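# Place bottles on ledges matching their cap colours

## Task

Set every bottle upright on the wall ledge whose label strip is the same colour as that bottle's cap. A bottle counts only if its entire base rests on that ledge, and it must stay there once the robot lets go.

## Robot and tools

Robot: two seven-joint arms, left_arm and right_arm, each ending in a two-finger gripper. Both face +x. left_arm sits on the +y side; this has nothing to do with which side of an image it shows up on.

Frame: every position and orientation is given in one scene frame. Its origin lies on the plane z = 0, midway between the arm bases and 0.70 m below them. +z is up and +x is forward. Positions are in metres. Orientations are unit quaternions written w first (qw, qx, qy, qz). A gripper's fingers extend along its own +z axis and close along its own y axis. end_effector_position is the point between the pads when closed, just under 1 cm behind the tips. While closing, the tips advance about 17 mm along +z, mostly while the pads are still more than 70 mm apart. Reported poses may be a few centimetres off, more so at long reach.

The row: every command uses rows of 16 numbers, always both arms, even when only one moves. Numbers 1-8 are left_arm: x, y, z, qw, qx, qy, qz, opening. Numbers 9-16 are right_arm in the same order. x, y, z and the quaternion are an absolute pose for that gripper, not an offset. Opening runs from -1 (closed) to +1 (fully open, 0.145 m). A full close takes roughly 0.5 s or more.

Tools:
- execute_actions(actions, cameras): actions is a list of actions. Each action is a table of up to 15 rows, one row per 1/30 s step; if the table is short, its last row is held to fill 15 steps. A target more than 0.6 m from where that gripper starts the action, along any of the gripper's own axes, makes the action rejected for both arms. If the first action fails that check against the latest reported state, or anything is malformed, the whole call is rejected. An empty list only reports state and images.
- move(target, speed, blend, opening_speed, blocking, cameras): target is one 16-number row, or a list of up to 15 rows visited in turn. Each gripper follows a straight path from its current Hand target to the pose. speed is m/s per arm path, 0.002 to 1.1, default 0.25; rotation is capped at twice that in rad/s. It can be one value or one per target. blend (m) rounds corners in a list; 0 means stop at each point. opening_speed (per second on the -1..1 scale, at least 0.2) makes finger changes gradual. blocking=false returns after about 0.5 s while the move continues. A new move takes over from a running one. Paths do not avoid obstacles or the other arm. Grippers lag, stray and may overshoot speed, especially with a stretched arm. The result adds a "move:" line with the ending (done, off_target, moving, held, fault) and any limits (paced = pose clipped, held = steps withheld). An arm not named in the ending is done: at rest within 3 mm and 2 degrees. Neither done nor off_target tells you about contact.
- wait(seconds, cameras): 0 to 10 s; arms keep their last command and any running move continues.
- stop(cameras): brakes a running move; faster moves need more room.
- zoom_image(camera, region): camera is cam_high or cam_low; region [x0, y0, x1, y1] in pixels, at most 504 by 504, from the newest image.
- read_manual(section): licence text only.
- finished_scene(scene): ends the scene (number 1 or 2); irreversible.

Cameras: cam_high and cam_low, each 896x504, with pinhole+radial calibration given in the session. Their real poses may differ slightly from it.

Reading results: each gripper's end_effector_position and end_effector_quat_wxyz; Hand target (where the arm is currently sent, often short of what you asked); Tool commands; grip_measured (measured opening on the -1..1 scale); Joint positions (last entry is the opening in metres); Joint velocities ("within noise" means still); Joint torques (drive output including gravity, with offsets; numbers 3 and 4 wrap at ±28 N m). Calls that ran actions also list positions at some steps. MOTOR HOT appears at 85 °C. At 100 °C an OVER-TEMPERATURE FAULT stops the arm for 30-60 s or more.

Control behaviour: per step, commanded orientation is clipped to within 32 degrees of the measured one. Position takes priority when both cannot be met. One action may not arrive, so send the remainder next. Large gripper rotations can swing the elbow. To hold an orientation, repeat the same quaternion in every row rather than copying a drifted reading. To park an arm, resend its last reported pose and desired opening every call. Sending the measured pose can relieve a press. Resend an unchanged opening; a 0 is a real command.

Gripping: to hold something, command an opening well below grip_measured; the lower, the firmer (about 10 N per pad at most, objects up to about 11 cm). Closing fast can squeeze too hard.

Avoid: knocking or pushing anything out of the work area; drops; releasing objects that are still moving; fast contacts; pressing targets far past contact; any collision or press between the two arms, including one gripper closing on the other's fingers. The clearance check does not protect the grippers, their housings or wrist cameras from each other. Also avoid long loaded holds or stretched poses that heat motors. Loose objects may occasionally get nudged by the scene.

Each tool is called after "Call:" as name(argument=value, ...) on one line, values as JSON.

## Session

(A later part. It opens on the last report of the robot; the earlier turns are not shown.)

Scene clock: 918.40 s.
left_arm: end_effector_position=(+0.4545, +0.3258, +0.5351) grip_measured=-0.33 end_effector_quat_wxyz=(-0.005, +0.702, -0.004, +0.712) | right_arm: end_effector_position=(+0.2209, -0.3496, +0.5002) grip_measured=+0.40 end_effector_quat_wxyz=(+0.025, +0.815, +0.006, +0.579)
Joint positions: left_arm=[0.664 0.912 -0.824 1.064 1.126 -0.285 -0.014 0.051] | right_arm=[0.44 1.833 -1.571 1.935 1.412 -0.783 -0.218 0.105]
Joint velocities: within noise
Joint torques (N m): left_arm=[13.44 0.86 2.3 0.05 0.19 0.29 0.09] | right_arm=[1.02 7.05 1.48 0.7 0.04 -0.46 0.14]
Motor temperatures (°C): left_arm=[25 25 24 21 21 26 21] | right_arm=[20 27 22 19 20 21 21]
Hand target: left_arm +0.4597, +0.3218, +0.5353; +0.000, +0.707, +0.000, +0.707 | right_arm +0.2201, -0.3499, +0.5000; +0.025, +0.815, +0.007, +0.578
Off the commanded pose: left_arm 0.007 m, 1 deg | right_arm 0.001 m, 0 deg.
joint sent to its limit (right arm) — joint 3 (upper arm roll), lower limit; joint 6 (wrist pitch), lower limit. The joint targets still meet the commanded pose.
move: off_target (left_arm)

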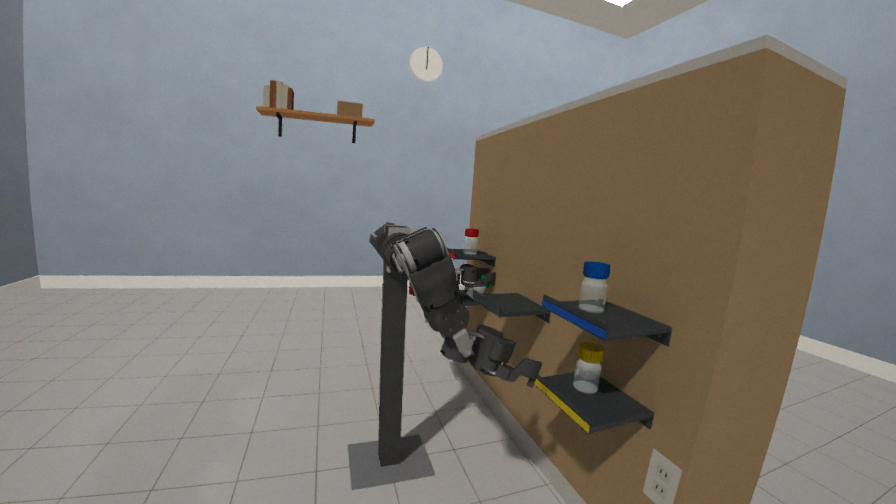

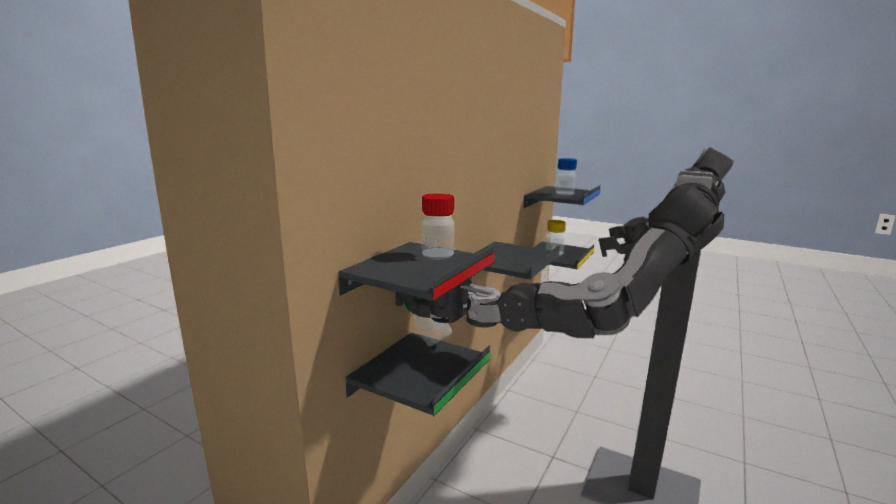

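Call:
move(target=[[0.43,0.322,0.535,0,0.68,0,0.733,-0.7,0.22,-0.35,0.5,0.025,0.815,0.007,0.579,0.4],[0.395,0.322,0.54,0,0.59,0,0.807,-0.7,0.22,-0.35,0.5,0.025,0.815,0.007,0.579,0.4]], speed=0.05, opening_speed=0.5)

Call:
zoom_image(camera="cam_low", region=[390, 245, 530, 375])

Scene clock: 933.63 s.
left_arm: end_effector_position=(+0.3962, +0.3224, +0.5498) grip_measured=-0.56 end_effector_quat_wxyz=(+0.001, +0.577, +0.001, +0.817) | right_arm: end_effector_position=(+0.2209, -0.3496, +0.5002) grip_measured=+0.40 end_effector_quat_wxyz=(+0.025, +0.815, +0.006, +0.579)
Joint positions: left_arm=[0.418 1.005 -0.815 1.221 1.119 -0.789 -0.106 0.034] | right_arm=[0.44 1.833 -1.571 1.935 1.412 -0.783 -0.218 0.105]
Joint velocities: within noise
Joint torques (N m): left_arm=[4.05 5.58 1.05 1.76 0.08 -0.18 -0.05] | right_arm=[1.09 7.13 1.46 0.54 0.02 -0.48 0.12]
Motor temperatures (°C): left_arm=[29 25 24 21 21 26 21] | right_arm=[20 27 22 19 20 21 21]
Hand target: left_arm +0.3948, +0.3220, +0.5401; +0.000, +0.590, +0.000, +0.807 | right_arm +0.2201, -0.3499, +0.5000; +0.025, +0.815, +0.007, +0.578
Off the commanded pose: left_arm 0.010 m, 2 deg | right_arm 0.001 m, 0 deg.
joint read past its limit (left arm) — joint 6 (wrist pitch), lower limit.
joint sent to its limit (right arm) — joint 3 (upper arm roll), lower limit; joint 6 (wrist pitch), lower limit. The joint targets still meet the commanded pose.
move: off_target (left_arm)

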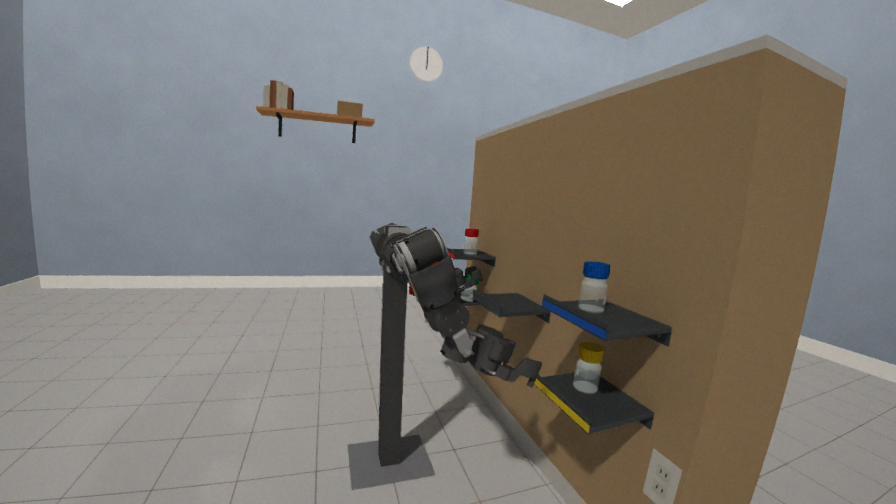

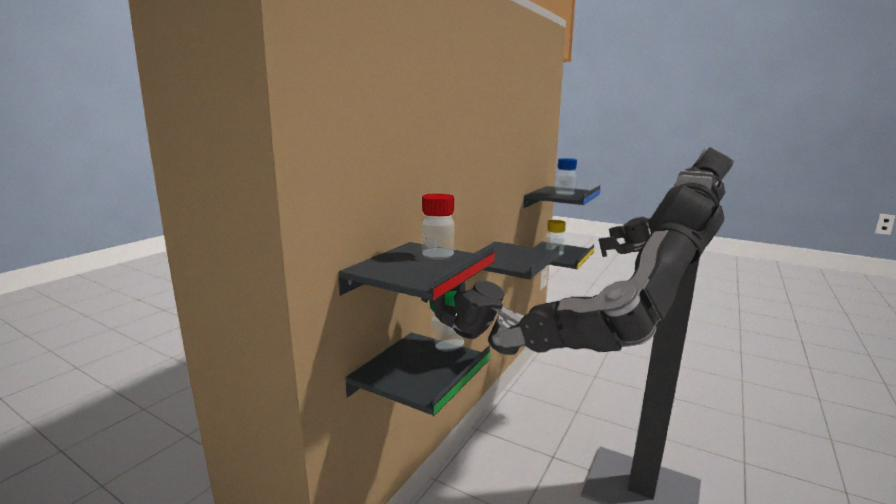

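Scaled by 3.600 from the camera's 896x504 image, which has a finer 1280x720 frame.

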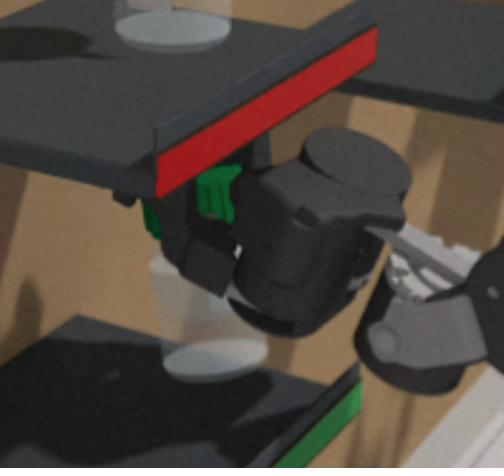

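Call:
move(target=[0.396,0.322,0.546,0,0.58,0,0.814,-0.15,0.22,-0.35,0.5,0.025,0.815,0.007,0.579,0.4], opening_speed=0.4)

Call:
zoom_image(camera="cam_low", region=[390, 245, 530, 375])

Call:
zoom_image(camera="cam_high", region=[440, 250, 510, 310])

Scene clock: 944.03 s.
left_arm: end_effector_position=(+0.3963, +0.3226, +0.5499) grip_measured=-0.15 end_effector_quat_wxyz=(+0.000, +0.576, -0.001, +0.817) | right_arm: end_effector_position=(+0.2209, -0.3496, +0.5002) grip_measured=+0.40 end_effector_quat_wxyz=(+0.025, +0.815, +0.006, +0.579)
Joint positions: left_arm=[0.419 1.005 -0.815 1.219 1.115 -0.789 -0.106 0.064] | right_arm=[0.44 1.833 -1.571 1.935 1.412 -0.783 -0.218 0.105]
Joint velocities: within noise
Joint torques (N m): left_arm=[5.76 4.84 2.17 1.65 0.06 -0.54 -0.01] | right_arm=[1.07 7.21 1.54 0.55 0.04 -0.49 0.14]
Motor temperatures (°C): left_arm=[27 25 24 21 21 26 21] | right_arm=[20 27 22 19 20 21 21]
Hand target: left_arm +0.3960, +0.3220, +0.5461; +0.000, +0.580, +0.000, +0.814 | right_arm +0.2201, -0.3499, +0.5000; +0.025, +0.815, +0.007, +0.578
Off the commanded pose: left_arm 0.004 m, 1 deg | right_arm 0.001 m, 0 deg.
joint read past its limit (left arm) — joint 6 (wrist pitch), lower limit.
joint sent to its limit (right arm) — joint 3 (upper arm roll), lower limit; joint 6 (wrist pitch), lower limit. The joint targets still meet the commanded pose.
move: off_target (left_arm)

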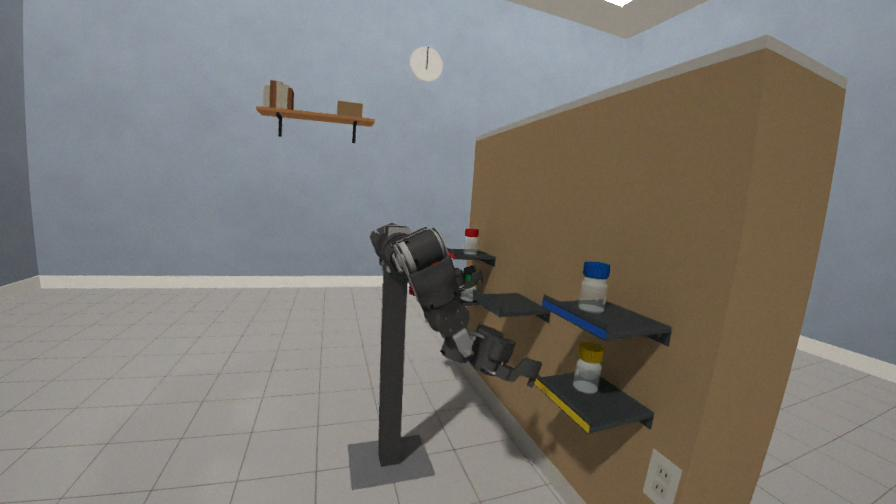

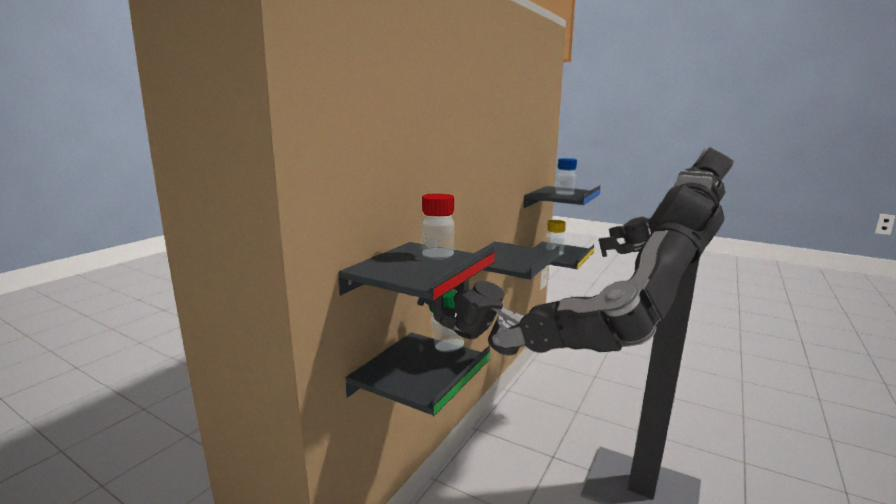

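Scaled by 3.600 from the camera's 896x504 image, which has a finer 1280x720 frame.

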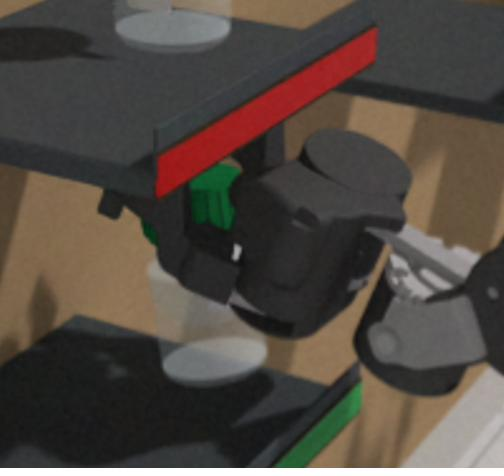

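Scaled by 7.200 from the camera's 896x504 image, which has a finer 1280x720 frame.

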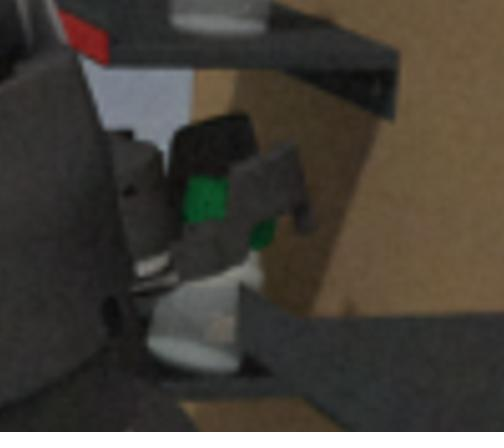

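Call:
move(target=[0.394,0.322,0.549,0,0.58,0,0.814,0.5,0.22,-0.35,0.5,0.025,0.815,0.007,0.579,0.4], opening_speed=0.6)

Call:
zoom_image(camera="cam_low", region=[390, 245, 530, 375])

Scene clock: 954.17 s.
left_arm: end_effector_position=(+0.3947, +0.3217, +0.5513) grip_measured=+0.50 end_effector_quat_wxyz=(+0.001, +0.577, -0.001, +0.817) | right_arm: end_effector_position=(+0.2209, -0.3496, +0.5002) grip_measured=+0.40 end_effector_quat_wxyz=(+0.025, +0.815, +0.006, +0.579)
Joint positions: left_arm=[0.412 1.015 -0.815 1.237 1.115 -0.788 -0.117 0.112] | right_arm=[0.44 1.833 -1.571 1.935 1.412 -0.783 -0.218 0.105]
Joint velocities: within noise
Joint torques (N m): left_arm=[5.53 6.16 2.4 2.78 0.1 -0.49 -0.06] | right_arm=[1.07 7.16 1.57 0.51 0.03 -0.49 0.13]
Motor temperatures (°C): left_arm=[26 25 24 21 21 26 21] | right_arm=[20 27 22 19 20 21 21]
Hand target: left_arm +0.3940, +0.3220, +0.5491; +0.000, +0.580, +0.000, +0.815 | right_arm +0.2201, -0.3499, +0.5000; +0.025, +0.815, +0.007, +0.578
Off the commanded pose: left_arm 0.002 m, 1 deg | right_arm 0.001 m, 0 deg.
joint read past its limit (left arm) — joint 6 (wrist pitch), lower limit.
joint sent to its limit (right arm) — joint 3 (upper arm roll), lower limit; joint 6 (wrist pitch), lower limit. The joint targets still meet the commanded pose.
move: done

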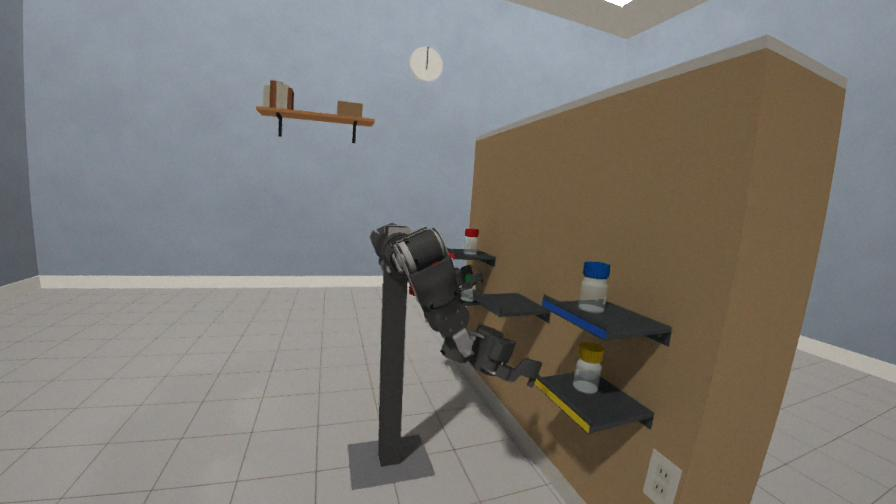

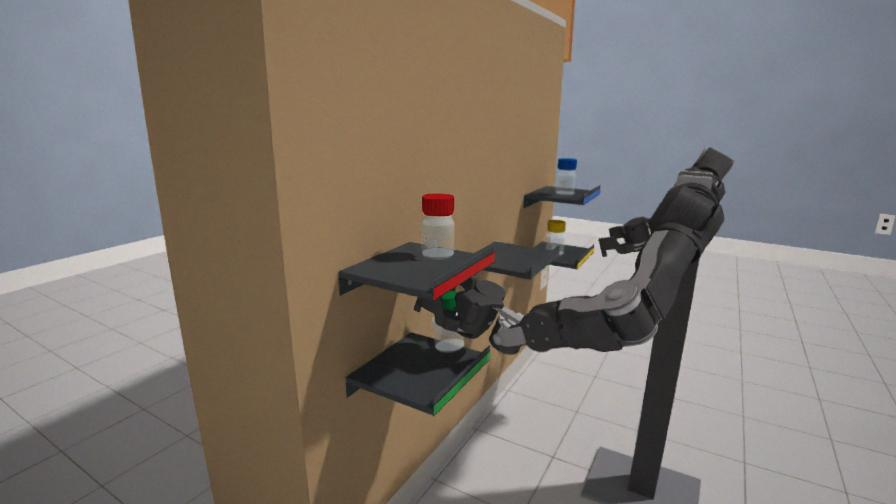

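Scaled by 3.600 from the camera's 896x504 image, which has a finer 1280x720 frame.

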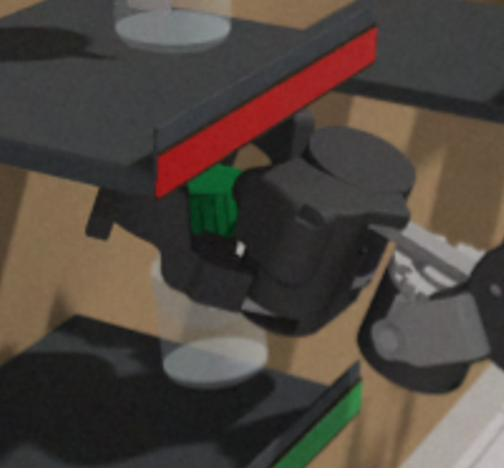

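Call:
move(target=[[0.3,0.322,0.545,0,0.59,0,0.807,0.6,0.22,-0.35,0.5,0.025,0.815,0.007,0.579,0.4],[0.23,0.32,0.55,0,0.66,0,0.751,0.6,0.22,-0.35,0.5,0.025,0.815,0.007,0.579,0.4]], speed=0.07)

Call:
zoom_image(camera="cam_low", region=[330, 180, 610, 420])

Call:
zoom_image(camera="cam_high", region=[430, 200, 680, 440])

Scene clock: 967.20 s.
left_arm: end_effector_position=(+0.2297, +0.3210, +0.5491) grip_measured=+0.60 end_effector_quat_wxyz=(-0.002, +0.661, +0.001, +0.750) | right_arm: end_effector_position=(+0.2209, -0.3496, +0.5002) grip_measured=+0.40 end_effector_quat_wxyz=(+0.025, +0.815, +0.006, +0.579)
Joint positions: left_arm=[-1.206 1.033 0.452 1.942 0.989 -0.758 -0.149 0.119] | right_arm=[0.44 1.833 -1.571 1.935 1.412 -0.783 -0.218 0.105]
Joint velocities: within noise
Joint torques (N m): left_arm=[-0.12 2.78 2.56 2.97 0.13 -0.67 0.2] | right_arm=[1.15 7.13 1.48 0.64 0.03 -0.45 0.13]
Motor temperatures (°C): left_arm=[26 25 25 21 21 26 21] | right_arm=[20 27 22 19 20 21 21]
Hand target: left_arm +0.2300, +0.3200, +0.5501; +0.000, +0.660, +0.000, +0.751 | right_arm +0.2201, -0.3499, +0.5000; +0.025, +0.815, +0.007, +0.578
Off the commanded pose: left_arm 0.001 m, 0 deg | right_arm 0.001 m, 0 deg.
joint sent to its limit (right arm) — joint 3 (upper arm roll), lower limit; joint 6 (wrist pitch), lower limit. The joint targets still meet the commanded pose.
move: done

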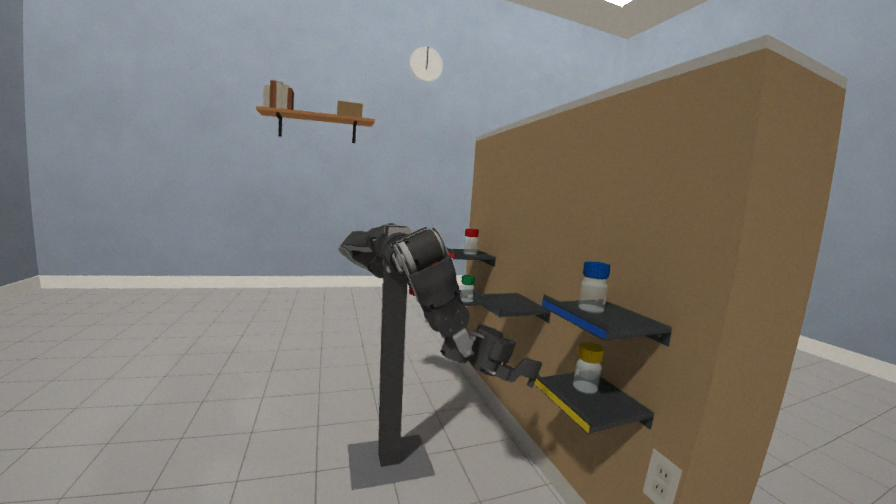

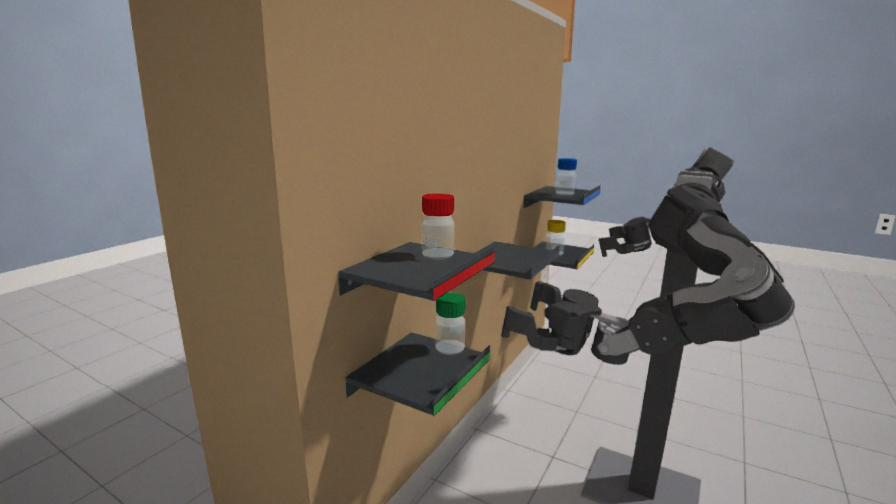

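Scaled by 1.800 from the camera's 896x504 image, which has a finer 1280x720 frame.

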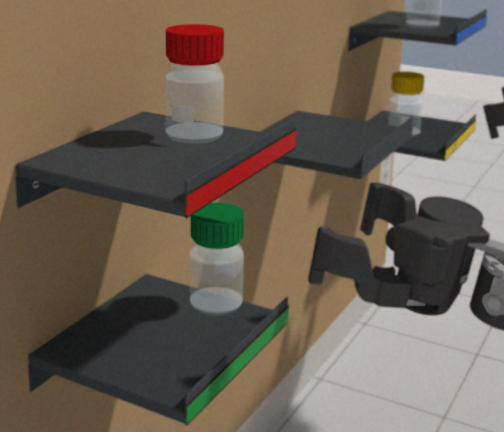

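Scaled by 2.016 from the camera's 896x504 image, which has a finer 1280x720 frame.

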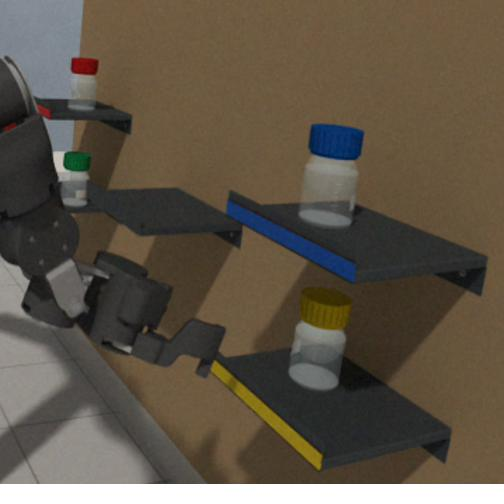

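Call:
zoom_image(camera="cam_low", region=[405, 325, 495, 375])

Scaled by 5.600 from the camera's 896x504 image, which has a finer 1280x720 frame.

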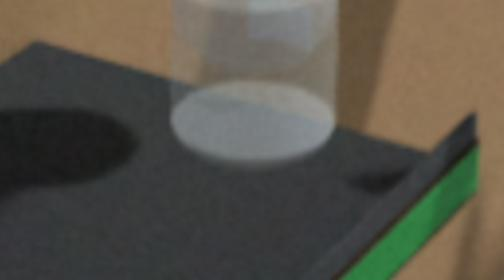

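Call:
zoom_image(camera="cam_low", region=[395, 230, 505, 300])

Call:
move(target=[[0.24,0.32,0.5,0,0.7071,0,0.7071,0.6,0.22,-0.35,0.5,0.025,0.815,0.007,0.579,0.4],[0.275,0.322,0.5,0,0.7071,0,0.7071,0.6,0.22,-0.35,0.5,0.025,0.815,0.007,0.579,0.4],[0.345,0.322,0.498,0,0.7071,0,0.7071,0.6,0.22,-0.35,0.5,0.025,0.815,0.007,0.579,0.4]], speed=0.1)

Call:
zoom_image(camera="cam_low", region=[390, 265, 530, 395])

Scaled by 4.582 from the camera's 896x504 image, which has a finer 1280x720 frame.

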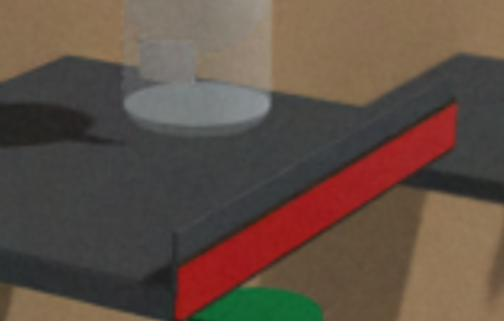

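Scene clock: 999.37 s.
left_arm: end_effector_position=(+0.3458, +0.3226, +0.5015) grip_measured=+0.60 end_effector_quat_wxyz=(-0.001, +0.703, +0.001, +0.711) | right_arm: end_effector_position=(+0.2209, -0.3496, +0.5002) grip_measured=+0.40 end_effector_quat_wxyz=(+0.025, +0.815, +0.006, +0.579)
Joint positions: left_arm=[-0.123 1.051 -0.313 1.515 1.027 -0.432 -0.118 0.119] | right_arm=[0.44 1.833 -1.571 1.935 1.412 -0.783 -0.218 0.105]
Joint velocities: within noise
Joint torques (N m): left_arm=[4.07 6.03 1.88 2.06 0.09 -0.54 0.22] | right_arm=[1.12 7.13 1.5 0.58 0.03 -0.49 0.12]
Motor temperatures (°C): left_arm=[24 24 25 21 21 26 21] | right_arm=[20 28 22 19 20 21 21]
Hand target: left_arm +0.3450, +0.3220, +0.4981; +0.000, +0.707, +0.000, +0.707 | right_arm +0.2201, -0.3499, +0.5000; +0.025, +0.815, +0.007, +0.578
Off the commanded pose: left_arm 0.004 m, 1 deg | right_arm 0.001 m, 0 deg.
joint sent to its limit (right arm) — joint 3 (upper arm roll), lower limit; joint 6 (wrist pitch), lower limit. The joint targets still meet the commanded pose.
move: off_target (left_arm)

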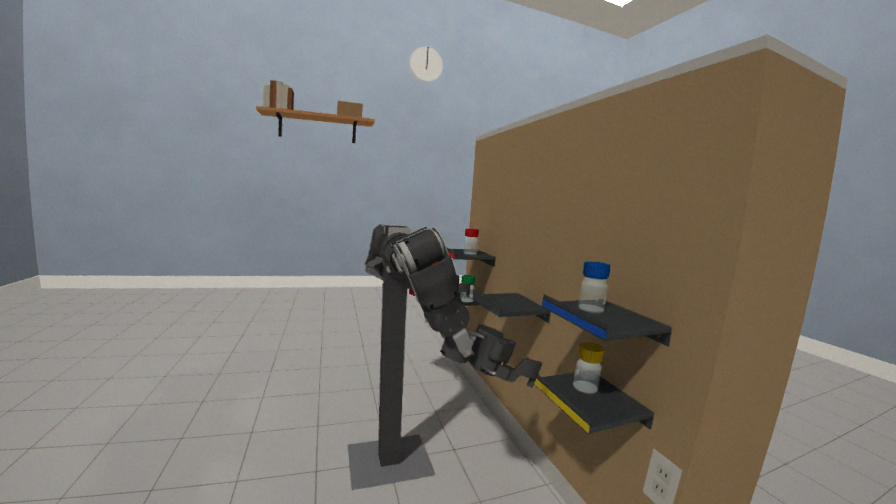

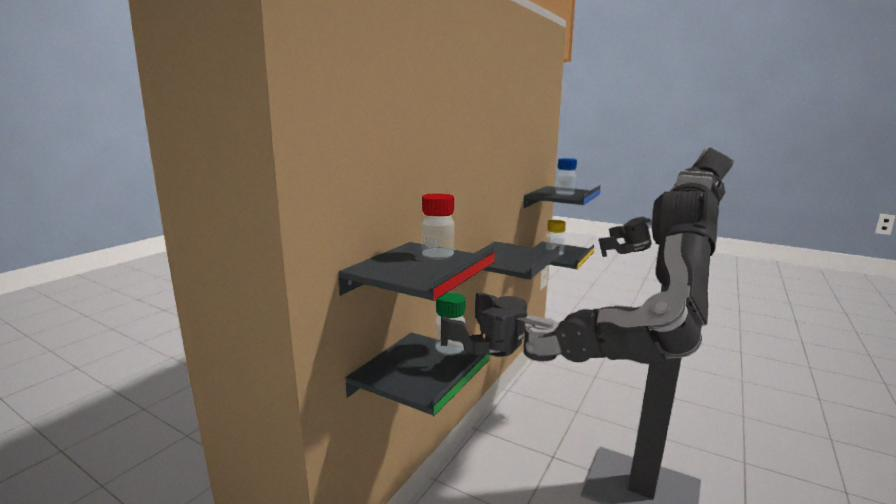

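Scaled by 3.600 from the camera's 896x504 image, which has a finer 1280x720 frame.

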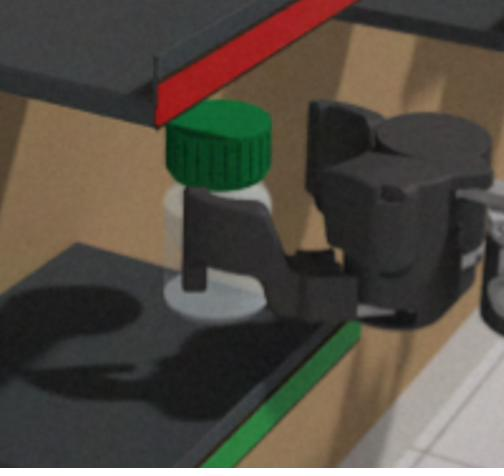

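Call:
move(target=[[0.378,0.322,0.494,0,0.7071,0,0.7071,0.6,0.22,-0.35,0.5,0.025,0.815,0.007,0.579,0.4],[0.378,0.322,0.494,0,0.7071,0,0.7071,-0.6,0.22,-0.35,0.5,0.025,0.815,0.007,0.579,0.4],[0.378,0.322,0.504,0,0.7071,0,0.7071,-0.6,0.22,-0.35,0.5,0.025,0.815,0.007,0.579,0.4],[0.384,0.368,0.504,0,0.7071,0,0.7071,-0.6,0.22,-0.35,0.5,0.025,0.815,0.007,0.579,0.4],[0.384,0.368,0.489,0,0.7071,0,0.7071,-0.6,0.22,-0.35,0.5,0.025,0.815,0.007,0.579,0.4]], speed=0.06, opening_speed=1.2)

Call:
zoom_image(camera="cam_low", region=[390, 265, 530, 395])

Scene clock: 1013.80 s.
left_arm: end_effector_position=(+0.3853, +0.3707, +0.4976) grip_measured=-0.45 end_effector_quat_wxyz=(-0.004, +0.697, +0.003, +0.717) | right_arm: end_effector_position=(+0.2209, -0.3496, +0.5002) grip_measured=+0.40 end_effector_quat_wxyz=(+0.025, +0.815, +0.006, +0.579)
Joint positions: left_arm=[0.198 0.964 -0.408 1.111 1.081 -0.412 0.167 0.042] | right_arm=[0.44 1.833 -1.571 1.935 1.412 -0.783 -0.218 0.105]
Joint velocities: within noise
Joint torques (N m): left_arm=[4.87 6.08 0.9 1.78 0.13 -0.17 0.27] | right_arm=[1.12 7.08 1.5 0.59 0.06 -0.48 0.13]
Motor temperatures (°C): left_arm=[24 25 25 21 21 26 21] | right_arm=[20 28 22 19 20 21 21]
Hand target: left_arm +0.3838, +0.3680, +0.4891; +0.000, +0.707, +0.000, +0.707 | right_arm +0.2201, -0.3499, +0.5000; +0.025, +0.815, +0.007, +0.578
Off the commanded pose: left_arm 0.009 m, 2 deg | right_arm 0.001 m, 0 deg.
joint sent to its limit (right arm) — joint 3 (upper arm roll), lower limit; joint 6 (wrist pitch), lower limit. The joint targets still meet the commanded pose.
move: off_target (left_arm); target 2's new opening was sent with left_arm's hand 0.004 m and 1 deg from that target

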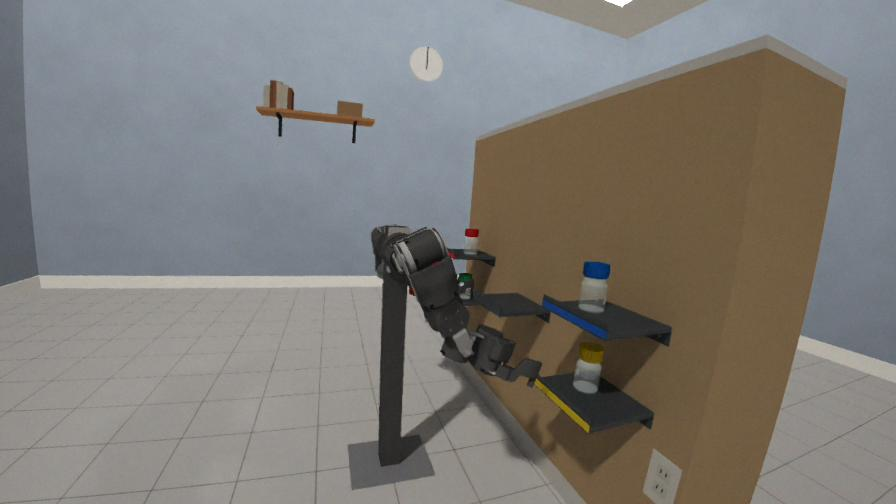

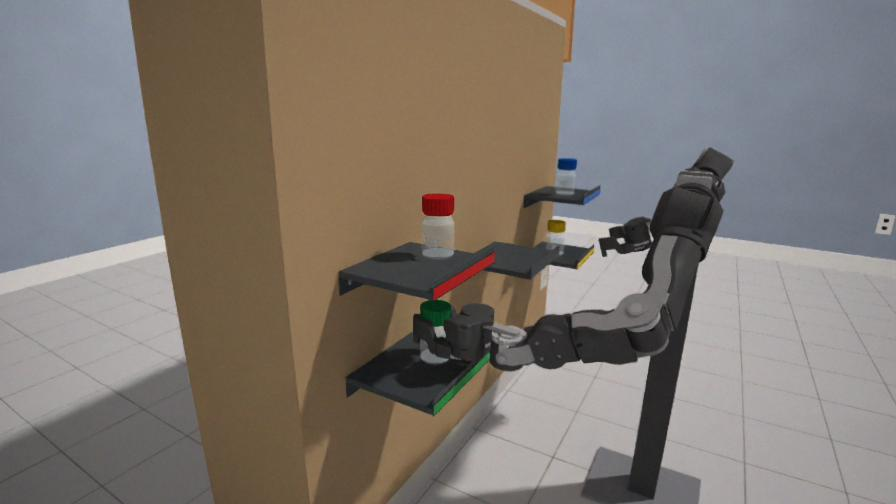

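Scaled by 3.600 from the camera's 896x504 image, which has a finer 1280x720 frame.

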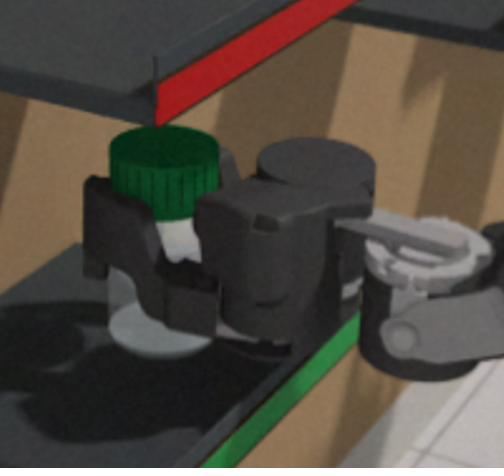

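Call:
move(target=[[0.384,0.369,0.496,0,0.7071,0,0.7071,-0.6,0.22,-0.35,0.5,0.025,0.815,0.007,0.579,0.4],[0.384,0.369,0.496,0,0.7071,0,0.7071,0.5,0.22,-0.35,0.5,0.025,0.815,0.007,0.579,0.4],[0.24,0.35,0.505,0,0.7071,0,0.7071,0.5,0.22,-0.35,0.5,0.025,0.815,0.007,0.579,0.4],[0.235,0.34,0.6,0,0.7071,0,0.7071,0.5,0.22,-0.35,0.5,0.025,0.815,0.007,0.579,0.4],[0.24,0.345,0.69,0,0.7071,0,0.7071,0.5,0.22,-0.35,0.5,0.025,0.815,0.007,0.579,0.4],[0.33,0.345,0.687,0,0.7071,0,0.7071,0.5,0.22,-0.35,0.5,0.025,0.815,0.007,0.579,0.4]], speed=[0.06,0.1,0.12,0.2,0.2,0.15], opening_speed=1)

Call:
zoom_image(camera="cam_low", region=[330, 180, 610, 420])

Scene clock: 1033.73 s.
left_arm: end_effector_position=(+0.3301, +0.3447, +0.6896) grip_measured=+0.50 end_effector_quat_wxyz=(+0.000, +0.705, -0.002, +0.709) | right_arm: end_effector_position=(+0.2209, -0.3496, +0.5002) grip_measured=+0.40 end_effector_quat_wxyz=(+0.025, +0.815, +0.006, +0.579)
Joint positions: left_arm=[-1.405 1.347 1.397 1.897 1.529 -0.006 -0.103 0.112] | right_arm=[0.44 1.833 -1.571 1.935 1.412 -0.783 -0.218 0.105]
Joint velocities: within noise
Joint torques (N m): left_arm=[2.55 1.41 2.56 0.62 0.14 -0.71 -0.01] | right_arm=[1.02 7.19 1.48 0.64 0.06 -0.46 0.14]
Motor temperatures (°C): left_arm=[24 26 25 21 21 25 21] | right_arm=[20 28 22 19 20 21 21]
Hand target: left_arm +0.3300, +0.3451, +0.6870; +0.000, +0.707, +0.000, +0.707 | right_arm +0.2201, -0.3499, +0.5000; +0.025, +0.815, +0.007, +0.578
Off the commanded pose: left_arm 0.003 m, 0 deg | right_arm 0.001 m, 0 deg.
joint sent to its limit (right arm) — joint 3 (upper arm roll), lower limit; joint 6 (wrist pitch), lower limit. The joint targets still meet the commanded pose.
move: done

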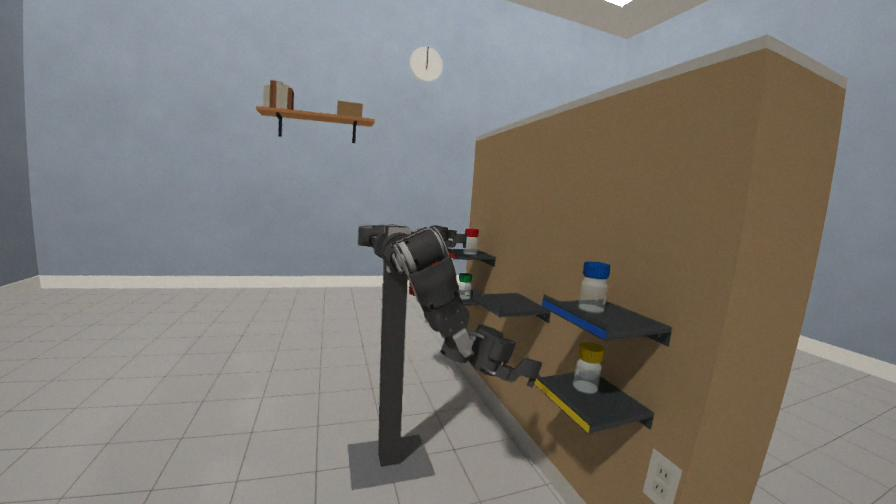

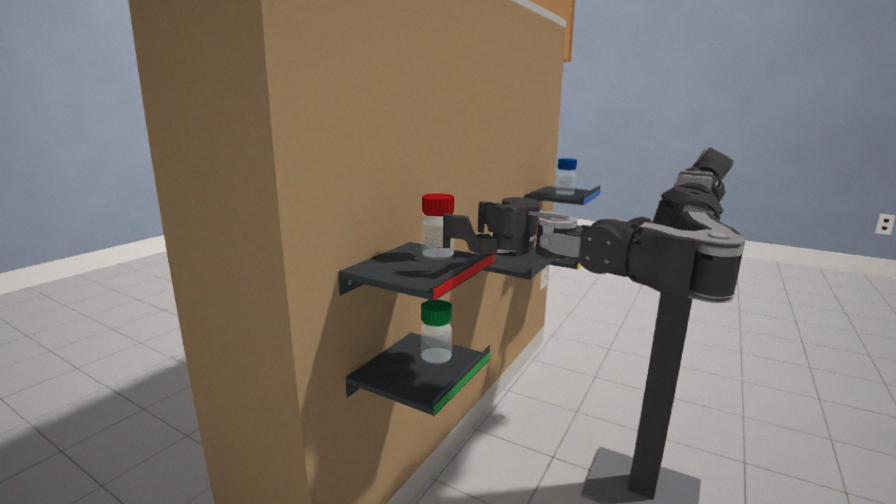

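Scaled by 1.800 from the camera's 896x504 image, which has a finer 1280x720 frame.

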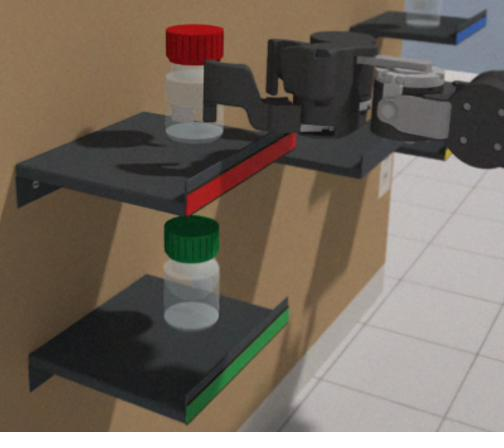

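Green good. Shift red.

Call:
move(target=[[0.396,0.345,0.683,0,0.7071,0,0.7071,0.5,0.22,-0.35,0.5,0.025,0.815,0.007,0.579,0.4],[0.396,0.345,0.683,0,0.7071,0,0.7071,-0.6,0.22,-0.35,0.5,0.025,0.815,0.007,0.579,0.4],[0.396,0.345,0.694,0,0.7071,0,0.7071,-0.6,0.22,-0.35,0.5,0.025,0.815,0.007,0.579,0.4],[0.39,0.372,0.694,0,0.7071,0,0.7071,-0.6,0.22,-0.35,0.5,0.025,0.815,0.007,0.579,0.4],[0.39,0.372,0.676,0,0.7071,0,0.7071,-0.6,0.22,-0.35,0.5,0.025,0.815,0.007,0.579,0.4]], speed=[0.1,0.1,0.05,0.06,0.03], opening_speed=1.2)

Call:
zoom_image(camera="cam_low", region=[330, 180, 610, 420])

Scene clock: 1045.70 s.
left_arm: end_effector_position=(+0.3896, +0.3732, +0.6860) grip_measured=-0.54 end_effector_quat_wxyz=(-0.001, +0.694, +0.003, +0.720) | right_arm: end_effector_position=(+0.2209, -0.3496, +0.5002) grip_measured=+0.40 end_effector_quat_wxyz=(+0.025, +0.815, +0.006, +0.579)
Joint positions: left_arm=[-1.401 1.622 1.315 1.525 1.585 -0.122 -0.01 0.035] | right_arm=[0.44 1.833 -1.571 1.935 1.412 -0.783 -0.218 0.105]
Joint velocities: within noise
Joint torques (N m): left_arm=[4.13 2.07 1.42 0.06 0.13 -0.07 0.19] | right_arm=[1.17 7.11 1.46 0.57 0.06 -0.47 0.11]
Motor temperatures (°C): left_arm=[24 25 25 21 21 26 21] | right_arm=[20 28 22 19 20 21 21]
Hand target: left_arm +0.3898, +0.3721, +0.6760; +0.000, +0.707, +0.000, +0.707 | right_arm +0.2201, -0.3499, +0.5000; +0.025, +0.815, +0.007, +0.578
Off the commanded pose: left_arm 0.010 m, 2 deg | right_arm 0.001 m, 0 deg.
joint sent to its limit (right arm) — joint 3 (upper arm roll), lower limit; joint 6 (wrist pitch), lower limit. The joint targets still meet the commanded pose.
move: off_target (left_arm)

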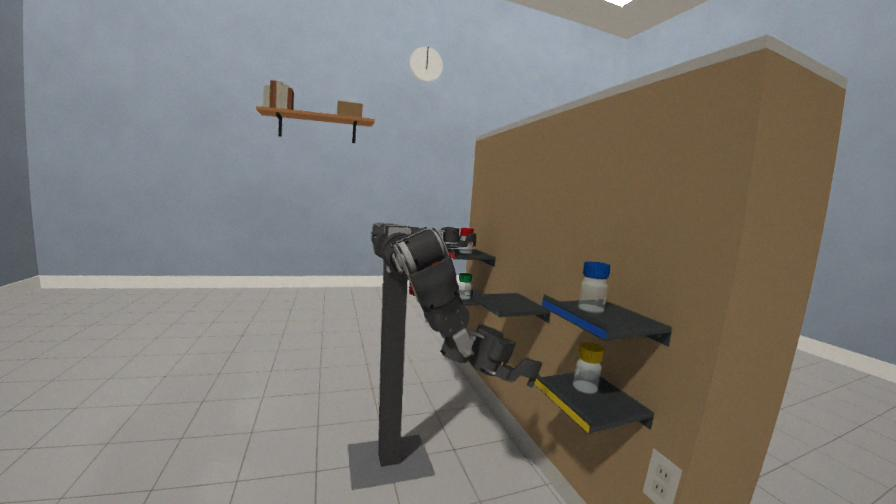

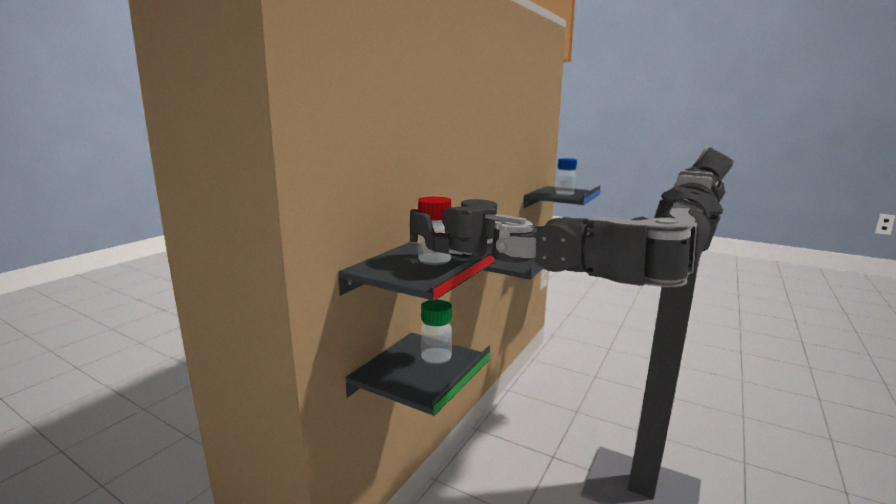

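Scaled by 1.800 from the camera's 896x504 image, which has a finer 1280x720 frame.

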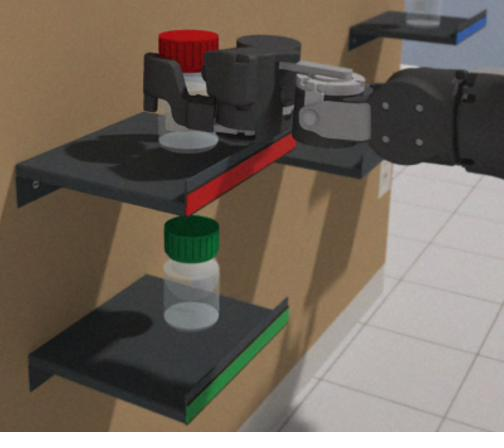

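Call:
move(target=[[0.39,0.372,0.685,0,0.7071,0,0.7071,-0.6,0.22,-0.35,0.5,0.025,0.815,0.007,0.579,0.4],[0.39,0.372,0.685,0,0.7071,0,0.7071,0.5,0.22,-0.35,0.5,0.025,0.815,0.007,0.579,0.4],[0.23,0.35,0.69,0,0.7071,0,0.7071,0.5,0.22,-0.35,0.5,0.025,0.815,0.007,0.579,0.4]], speed=0.12, opening_speed=1)

Call:
zoom_image(camera="cam_low", region=[330, 180, 610, 420])

Call:
zoom_image(camera="cam_high", region=[520, 240, 680, 440])

Scene clock: 1058.10 s.
left_arm: end_effector_position=(+0.2300, +0.3509, +0.6900) grip_measured=+0.50 end_effector_quat_wxyz=(-0.001, +0.706, +0.002, +0.708) | right_arm: end_effector_position=(+0.2209, -0.3496, +0.5002) grip_measured=+0.40 end_effector_quat_wxyz=(+0.025, +0.815, +0.006, +0.579)
Joint positions: left_arm=[-1.398 0.832 1.469 2.149 1.49 0.083 0.153 0.112] | right_arm=[0.44 1.833 -1.571 1.935 1.412 -0.783 -0.218 0.105]
Joint velocities: within noise
Joint torques (N m): left_arm=[-0.83 1.44 3.32 0.83 0.23 -0.53 0.22] | right_arm=[1.09 7.16 1.46 0.55 0.06 -0.45 0.14]
Motor temperatures (°C): left_arm=[24 24 25 21 21 25 21] | right_arm=[20 28 22 19 20 21 21]
Hand target: left_arm +0.2300, +0.3500, +0.6900; +0.000, +0.707, +0.000, +0.707 | right_arm +0.2201, -0.3499, +0.5000; +0.025, +0.815, +0.007, +0.578
Off the commanded pose: left_arm 0.001 m, 0 deg | right_arm 0.001 m, 0 deg.
joint sent to its limit (right arm) — joint 3 (upper arm roll), lower limit; joint 6 (wrist pitch), lower limit. The joint targets still meet the commanded pose.
move: done

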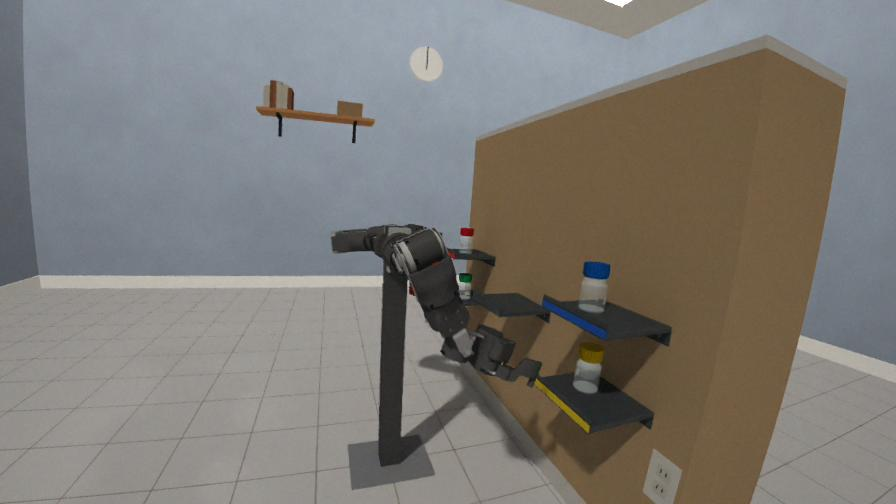

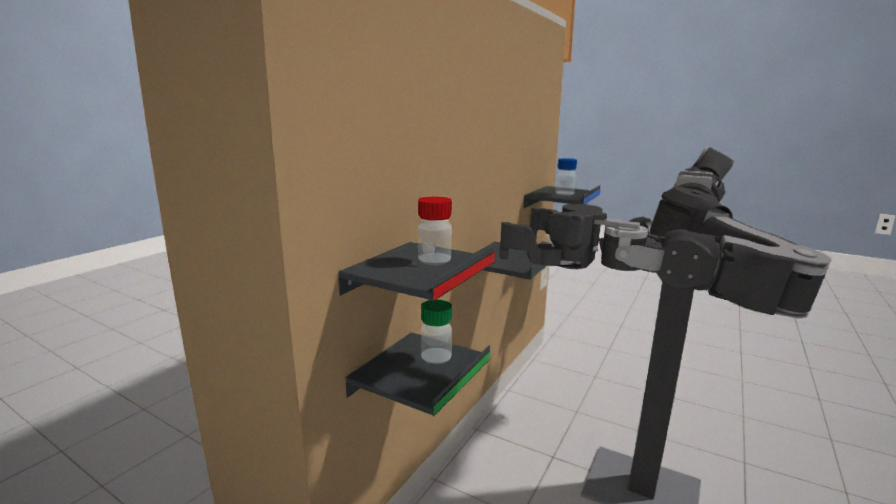

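Scaled by 1.800 from the camera's 896x504 image, which has a finer 1280x720 frame.

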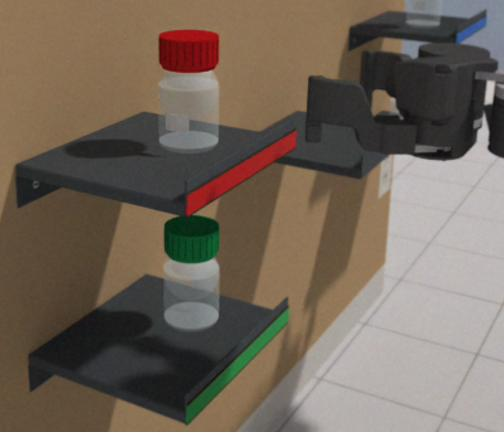

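Scaled by 2.520 from the camera's 896x504 image, which has a finer 1280x720 frame.

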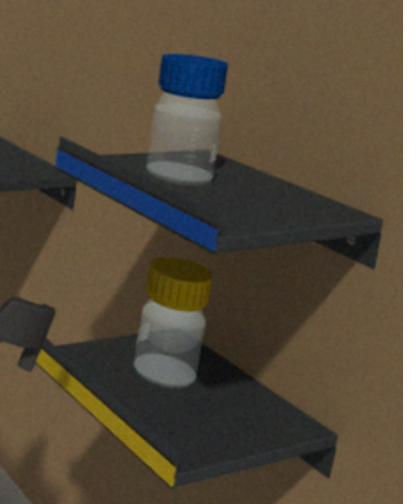

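Call:
finished_scene(scene=2)

The scene is finished: the task was done.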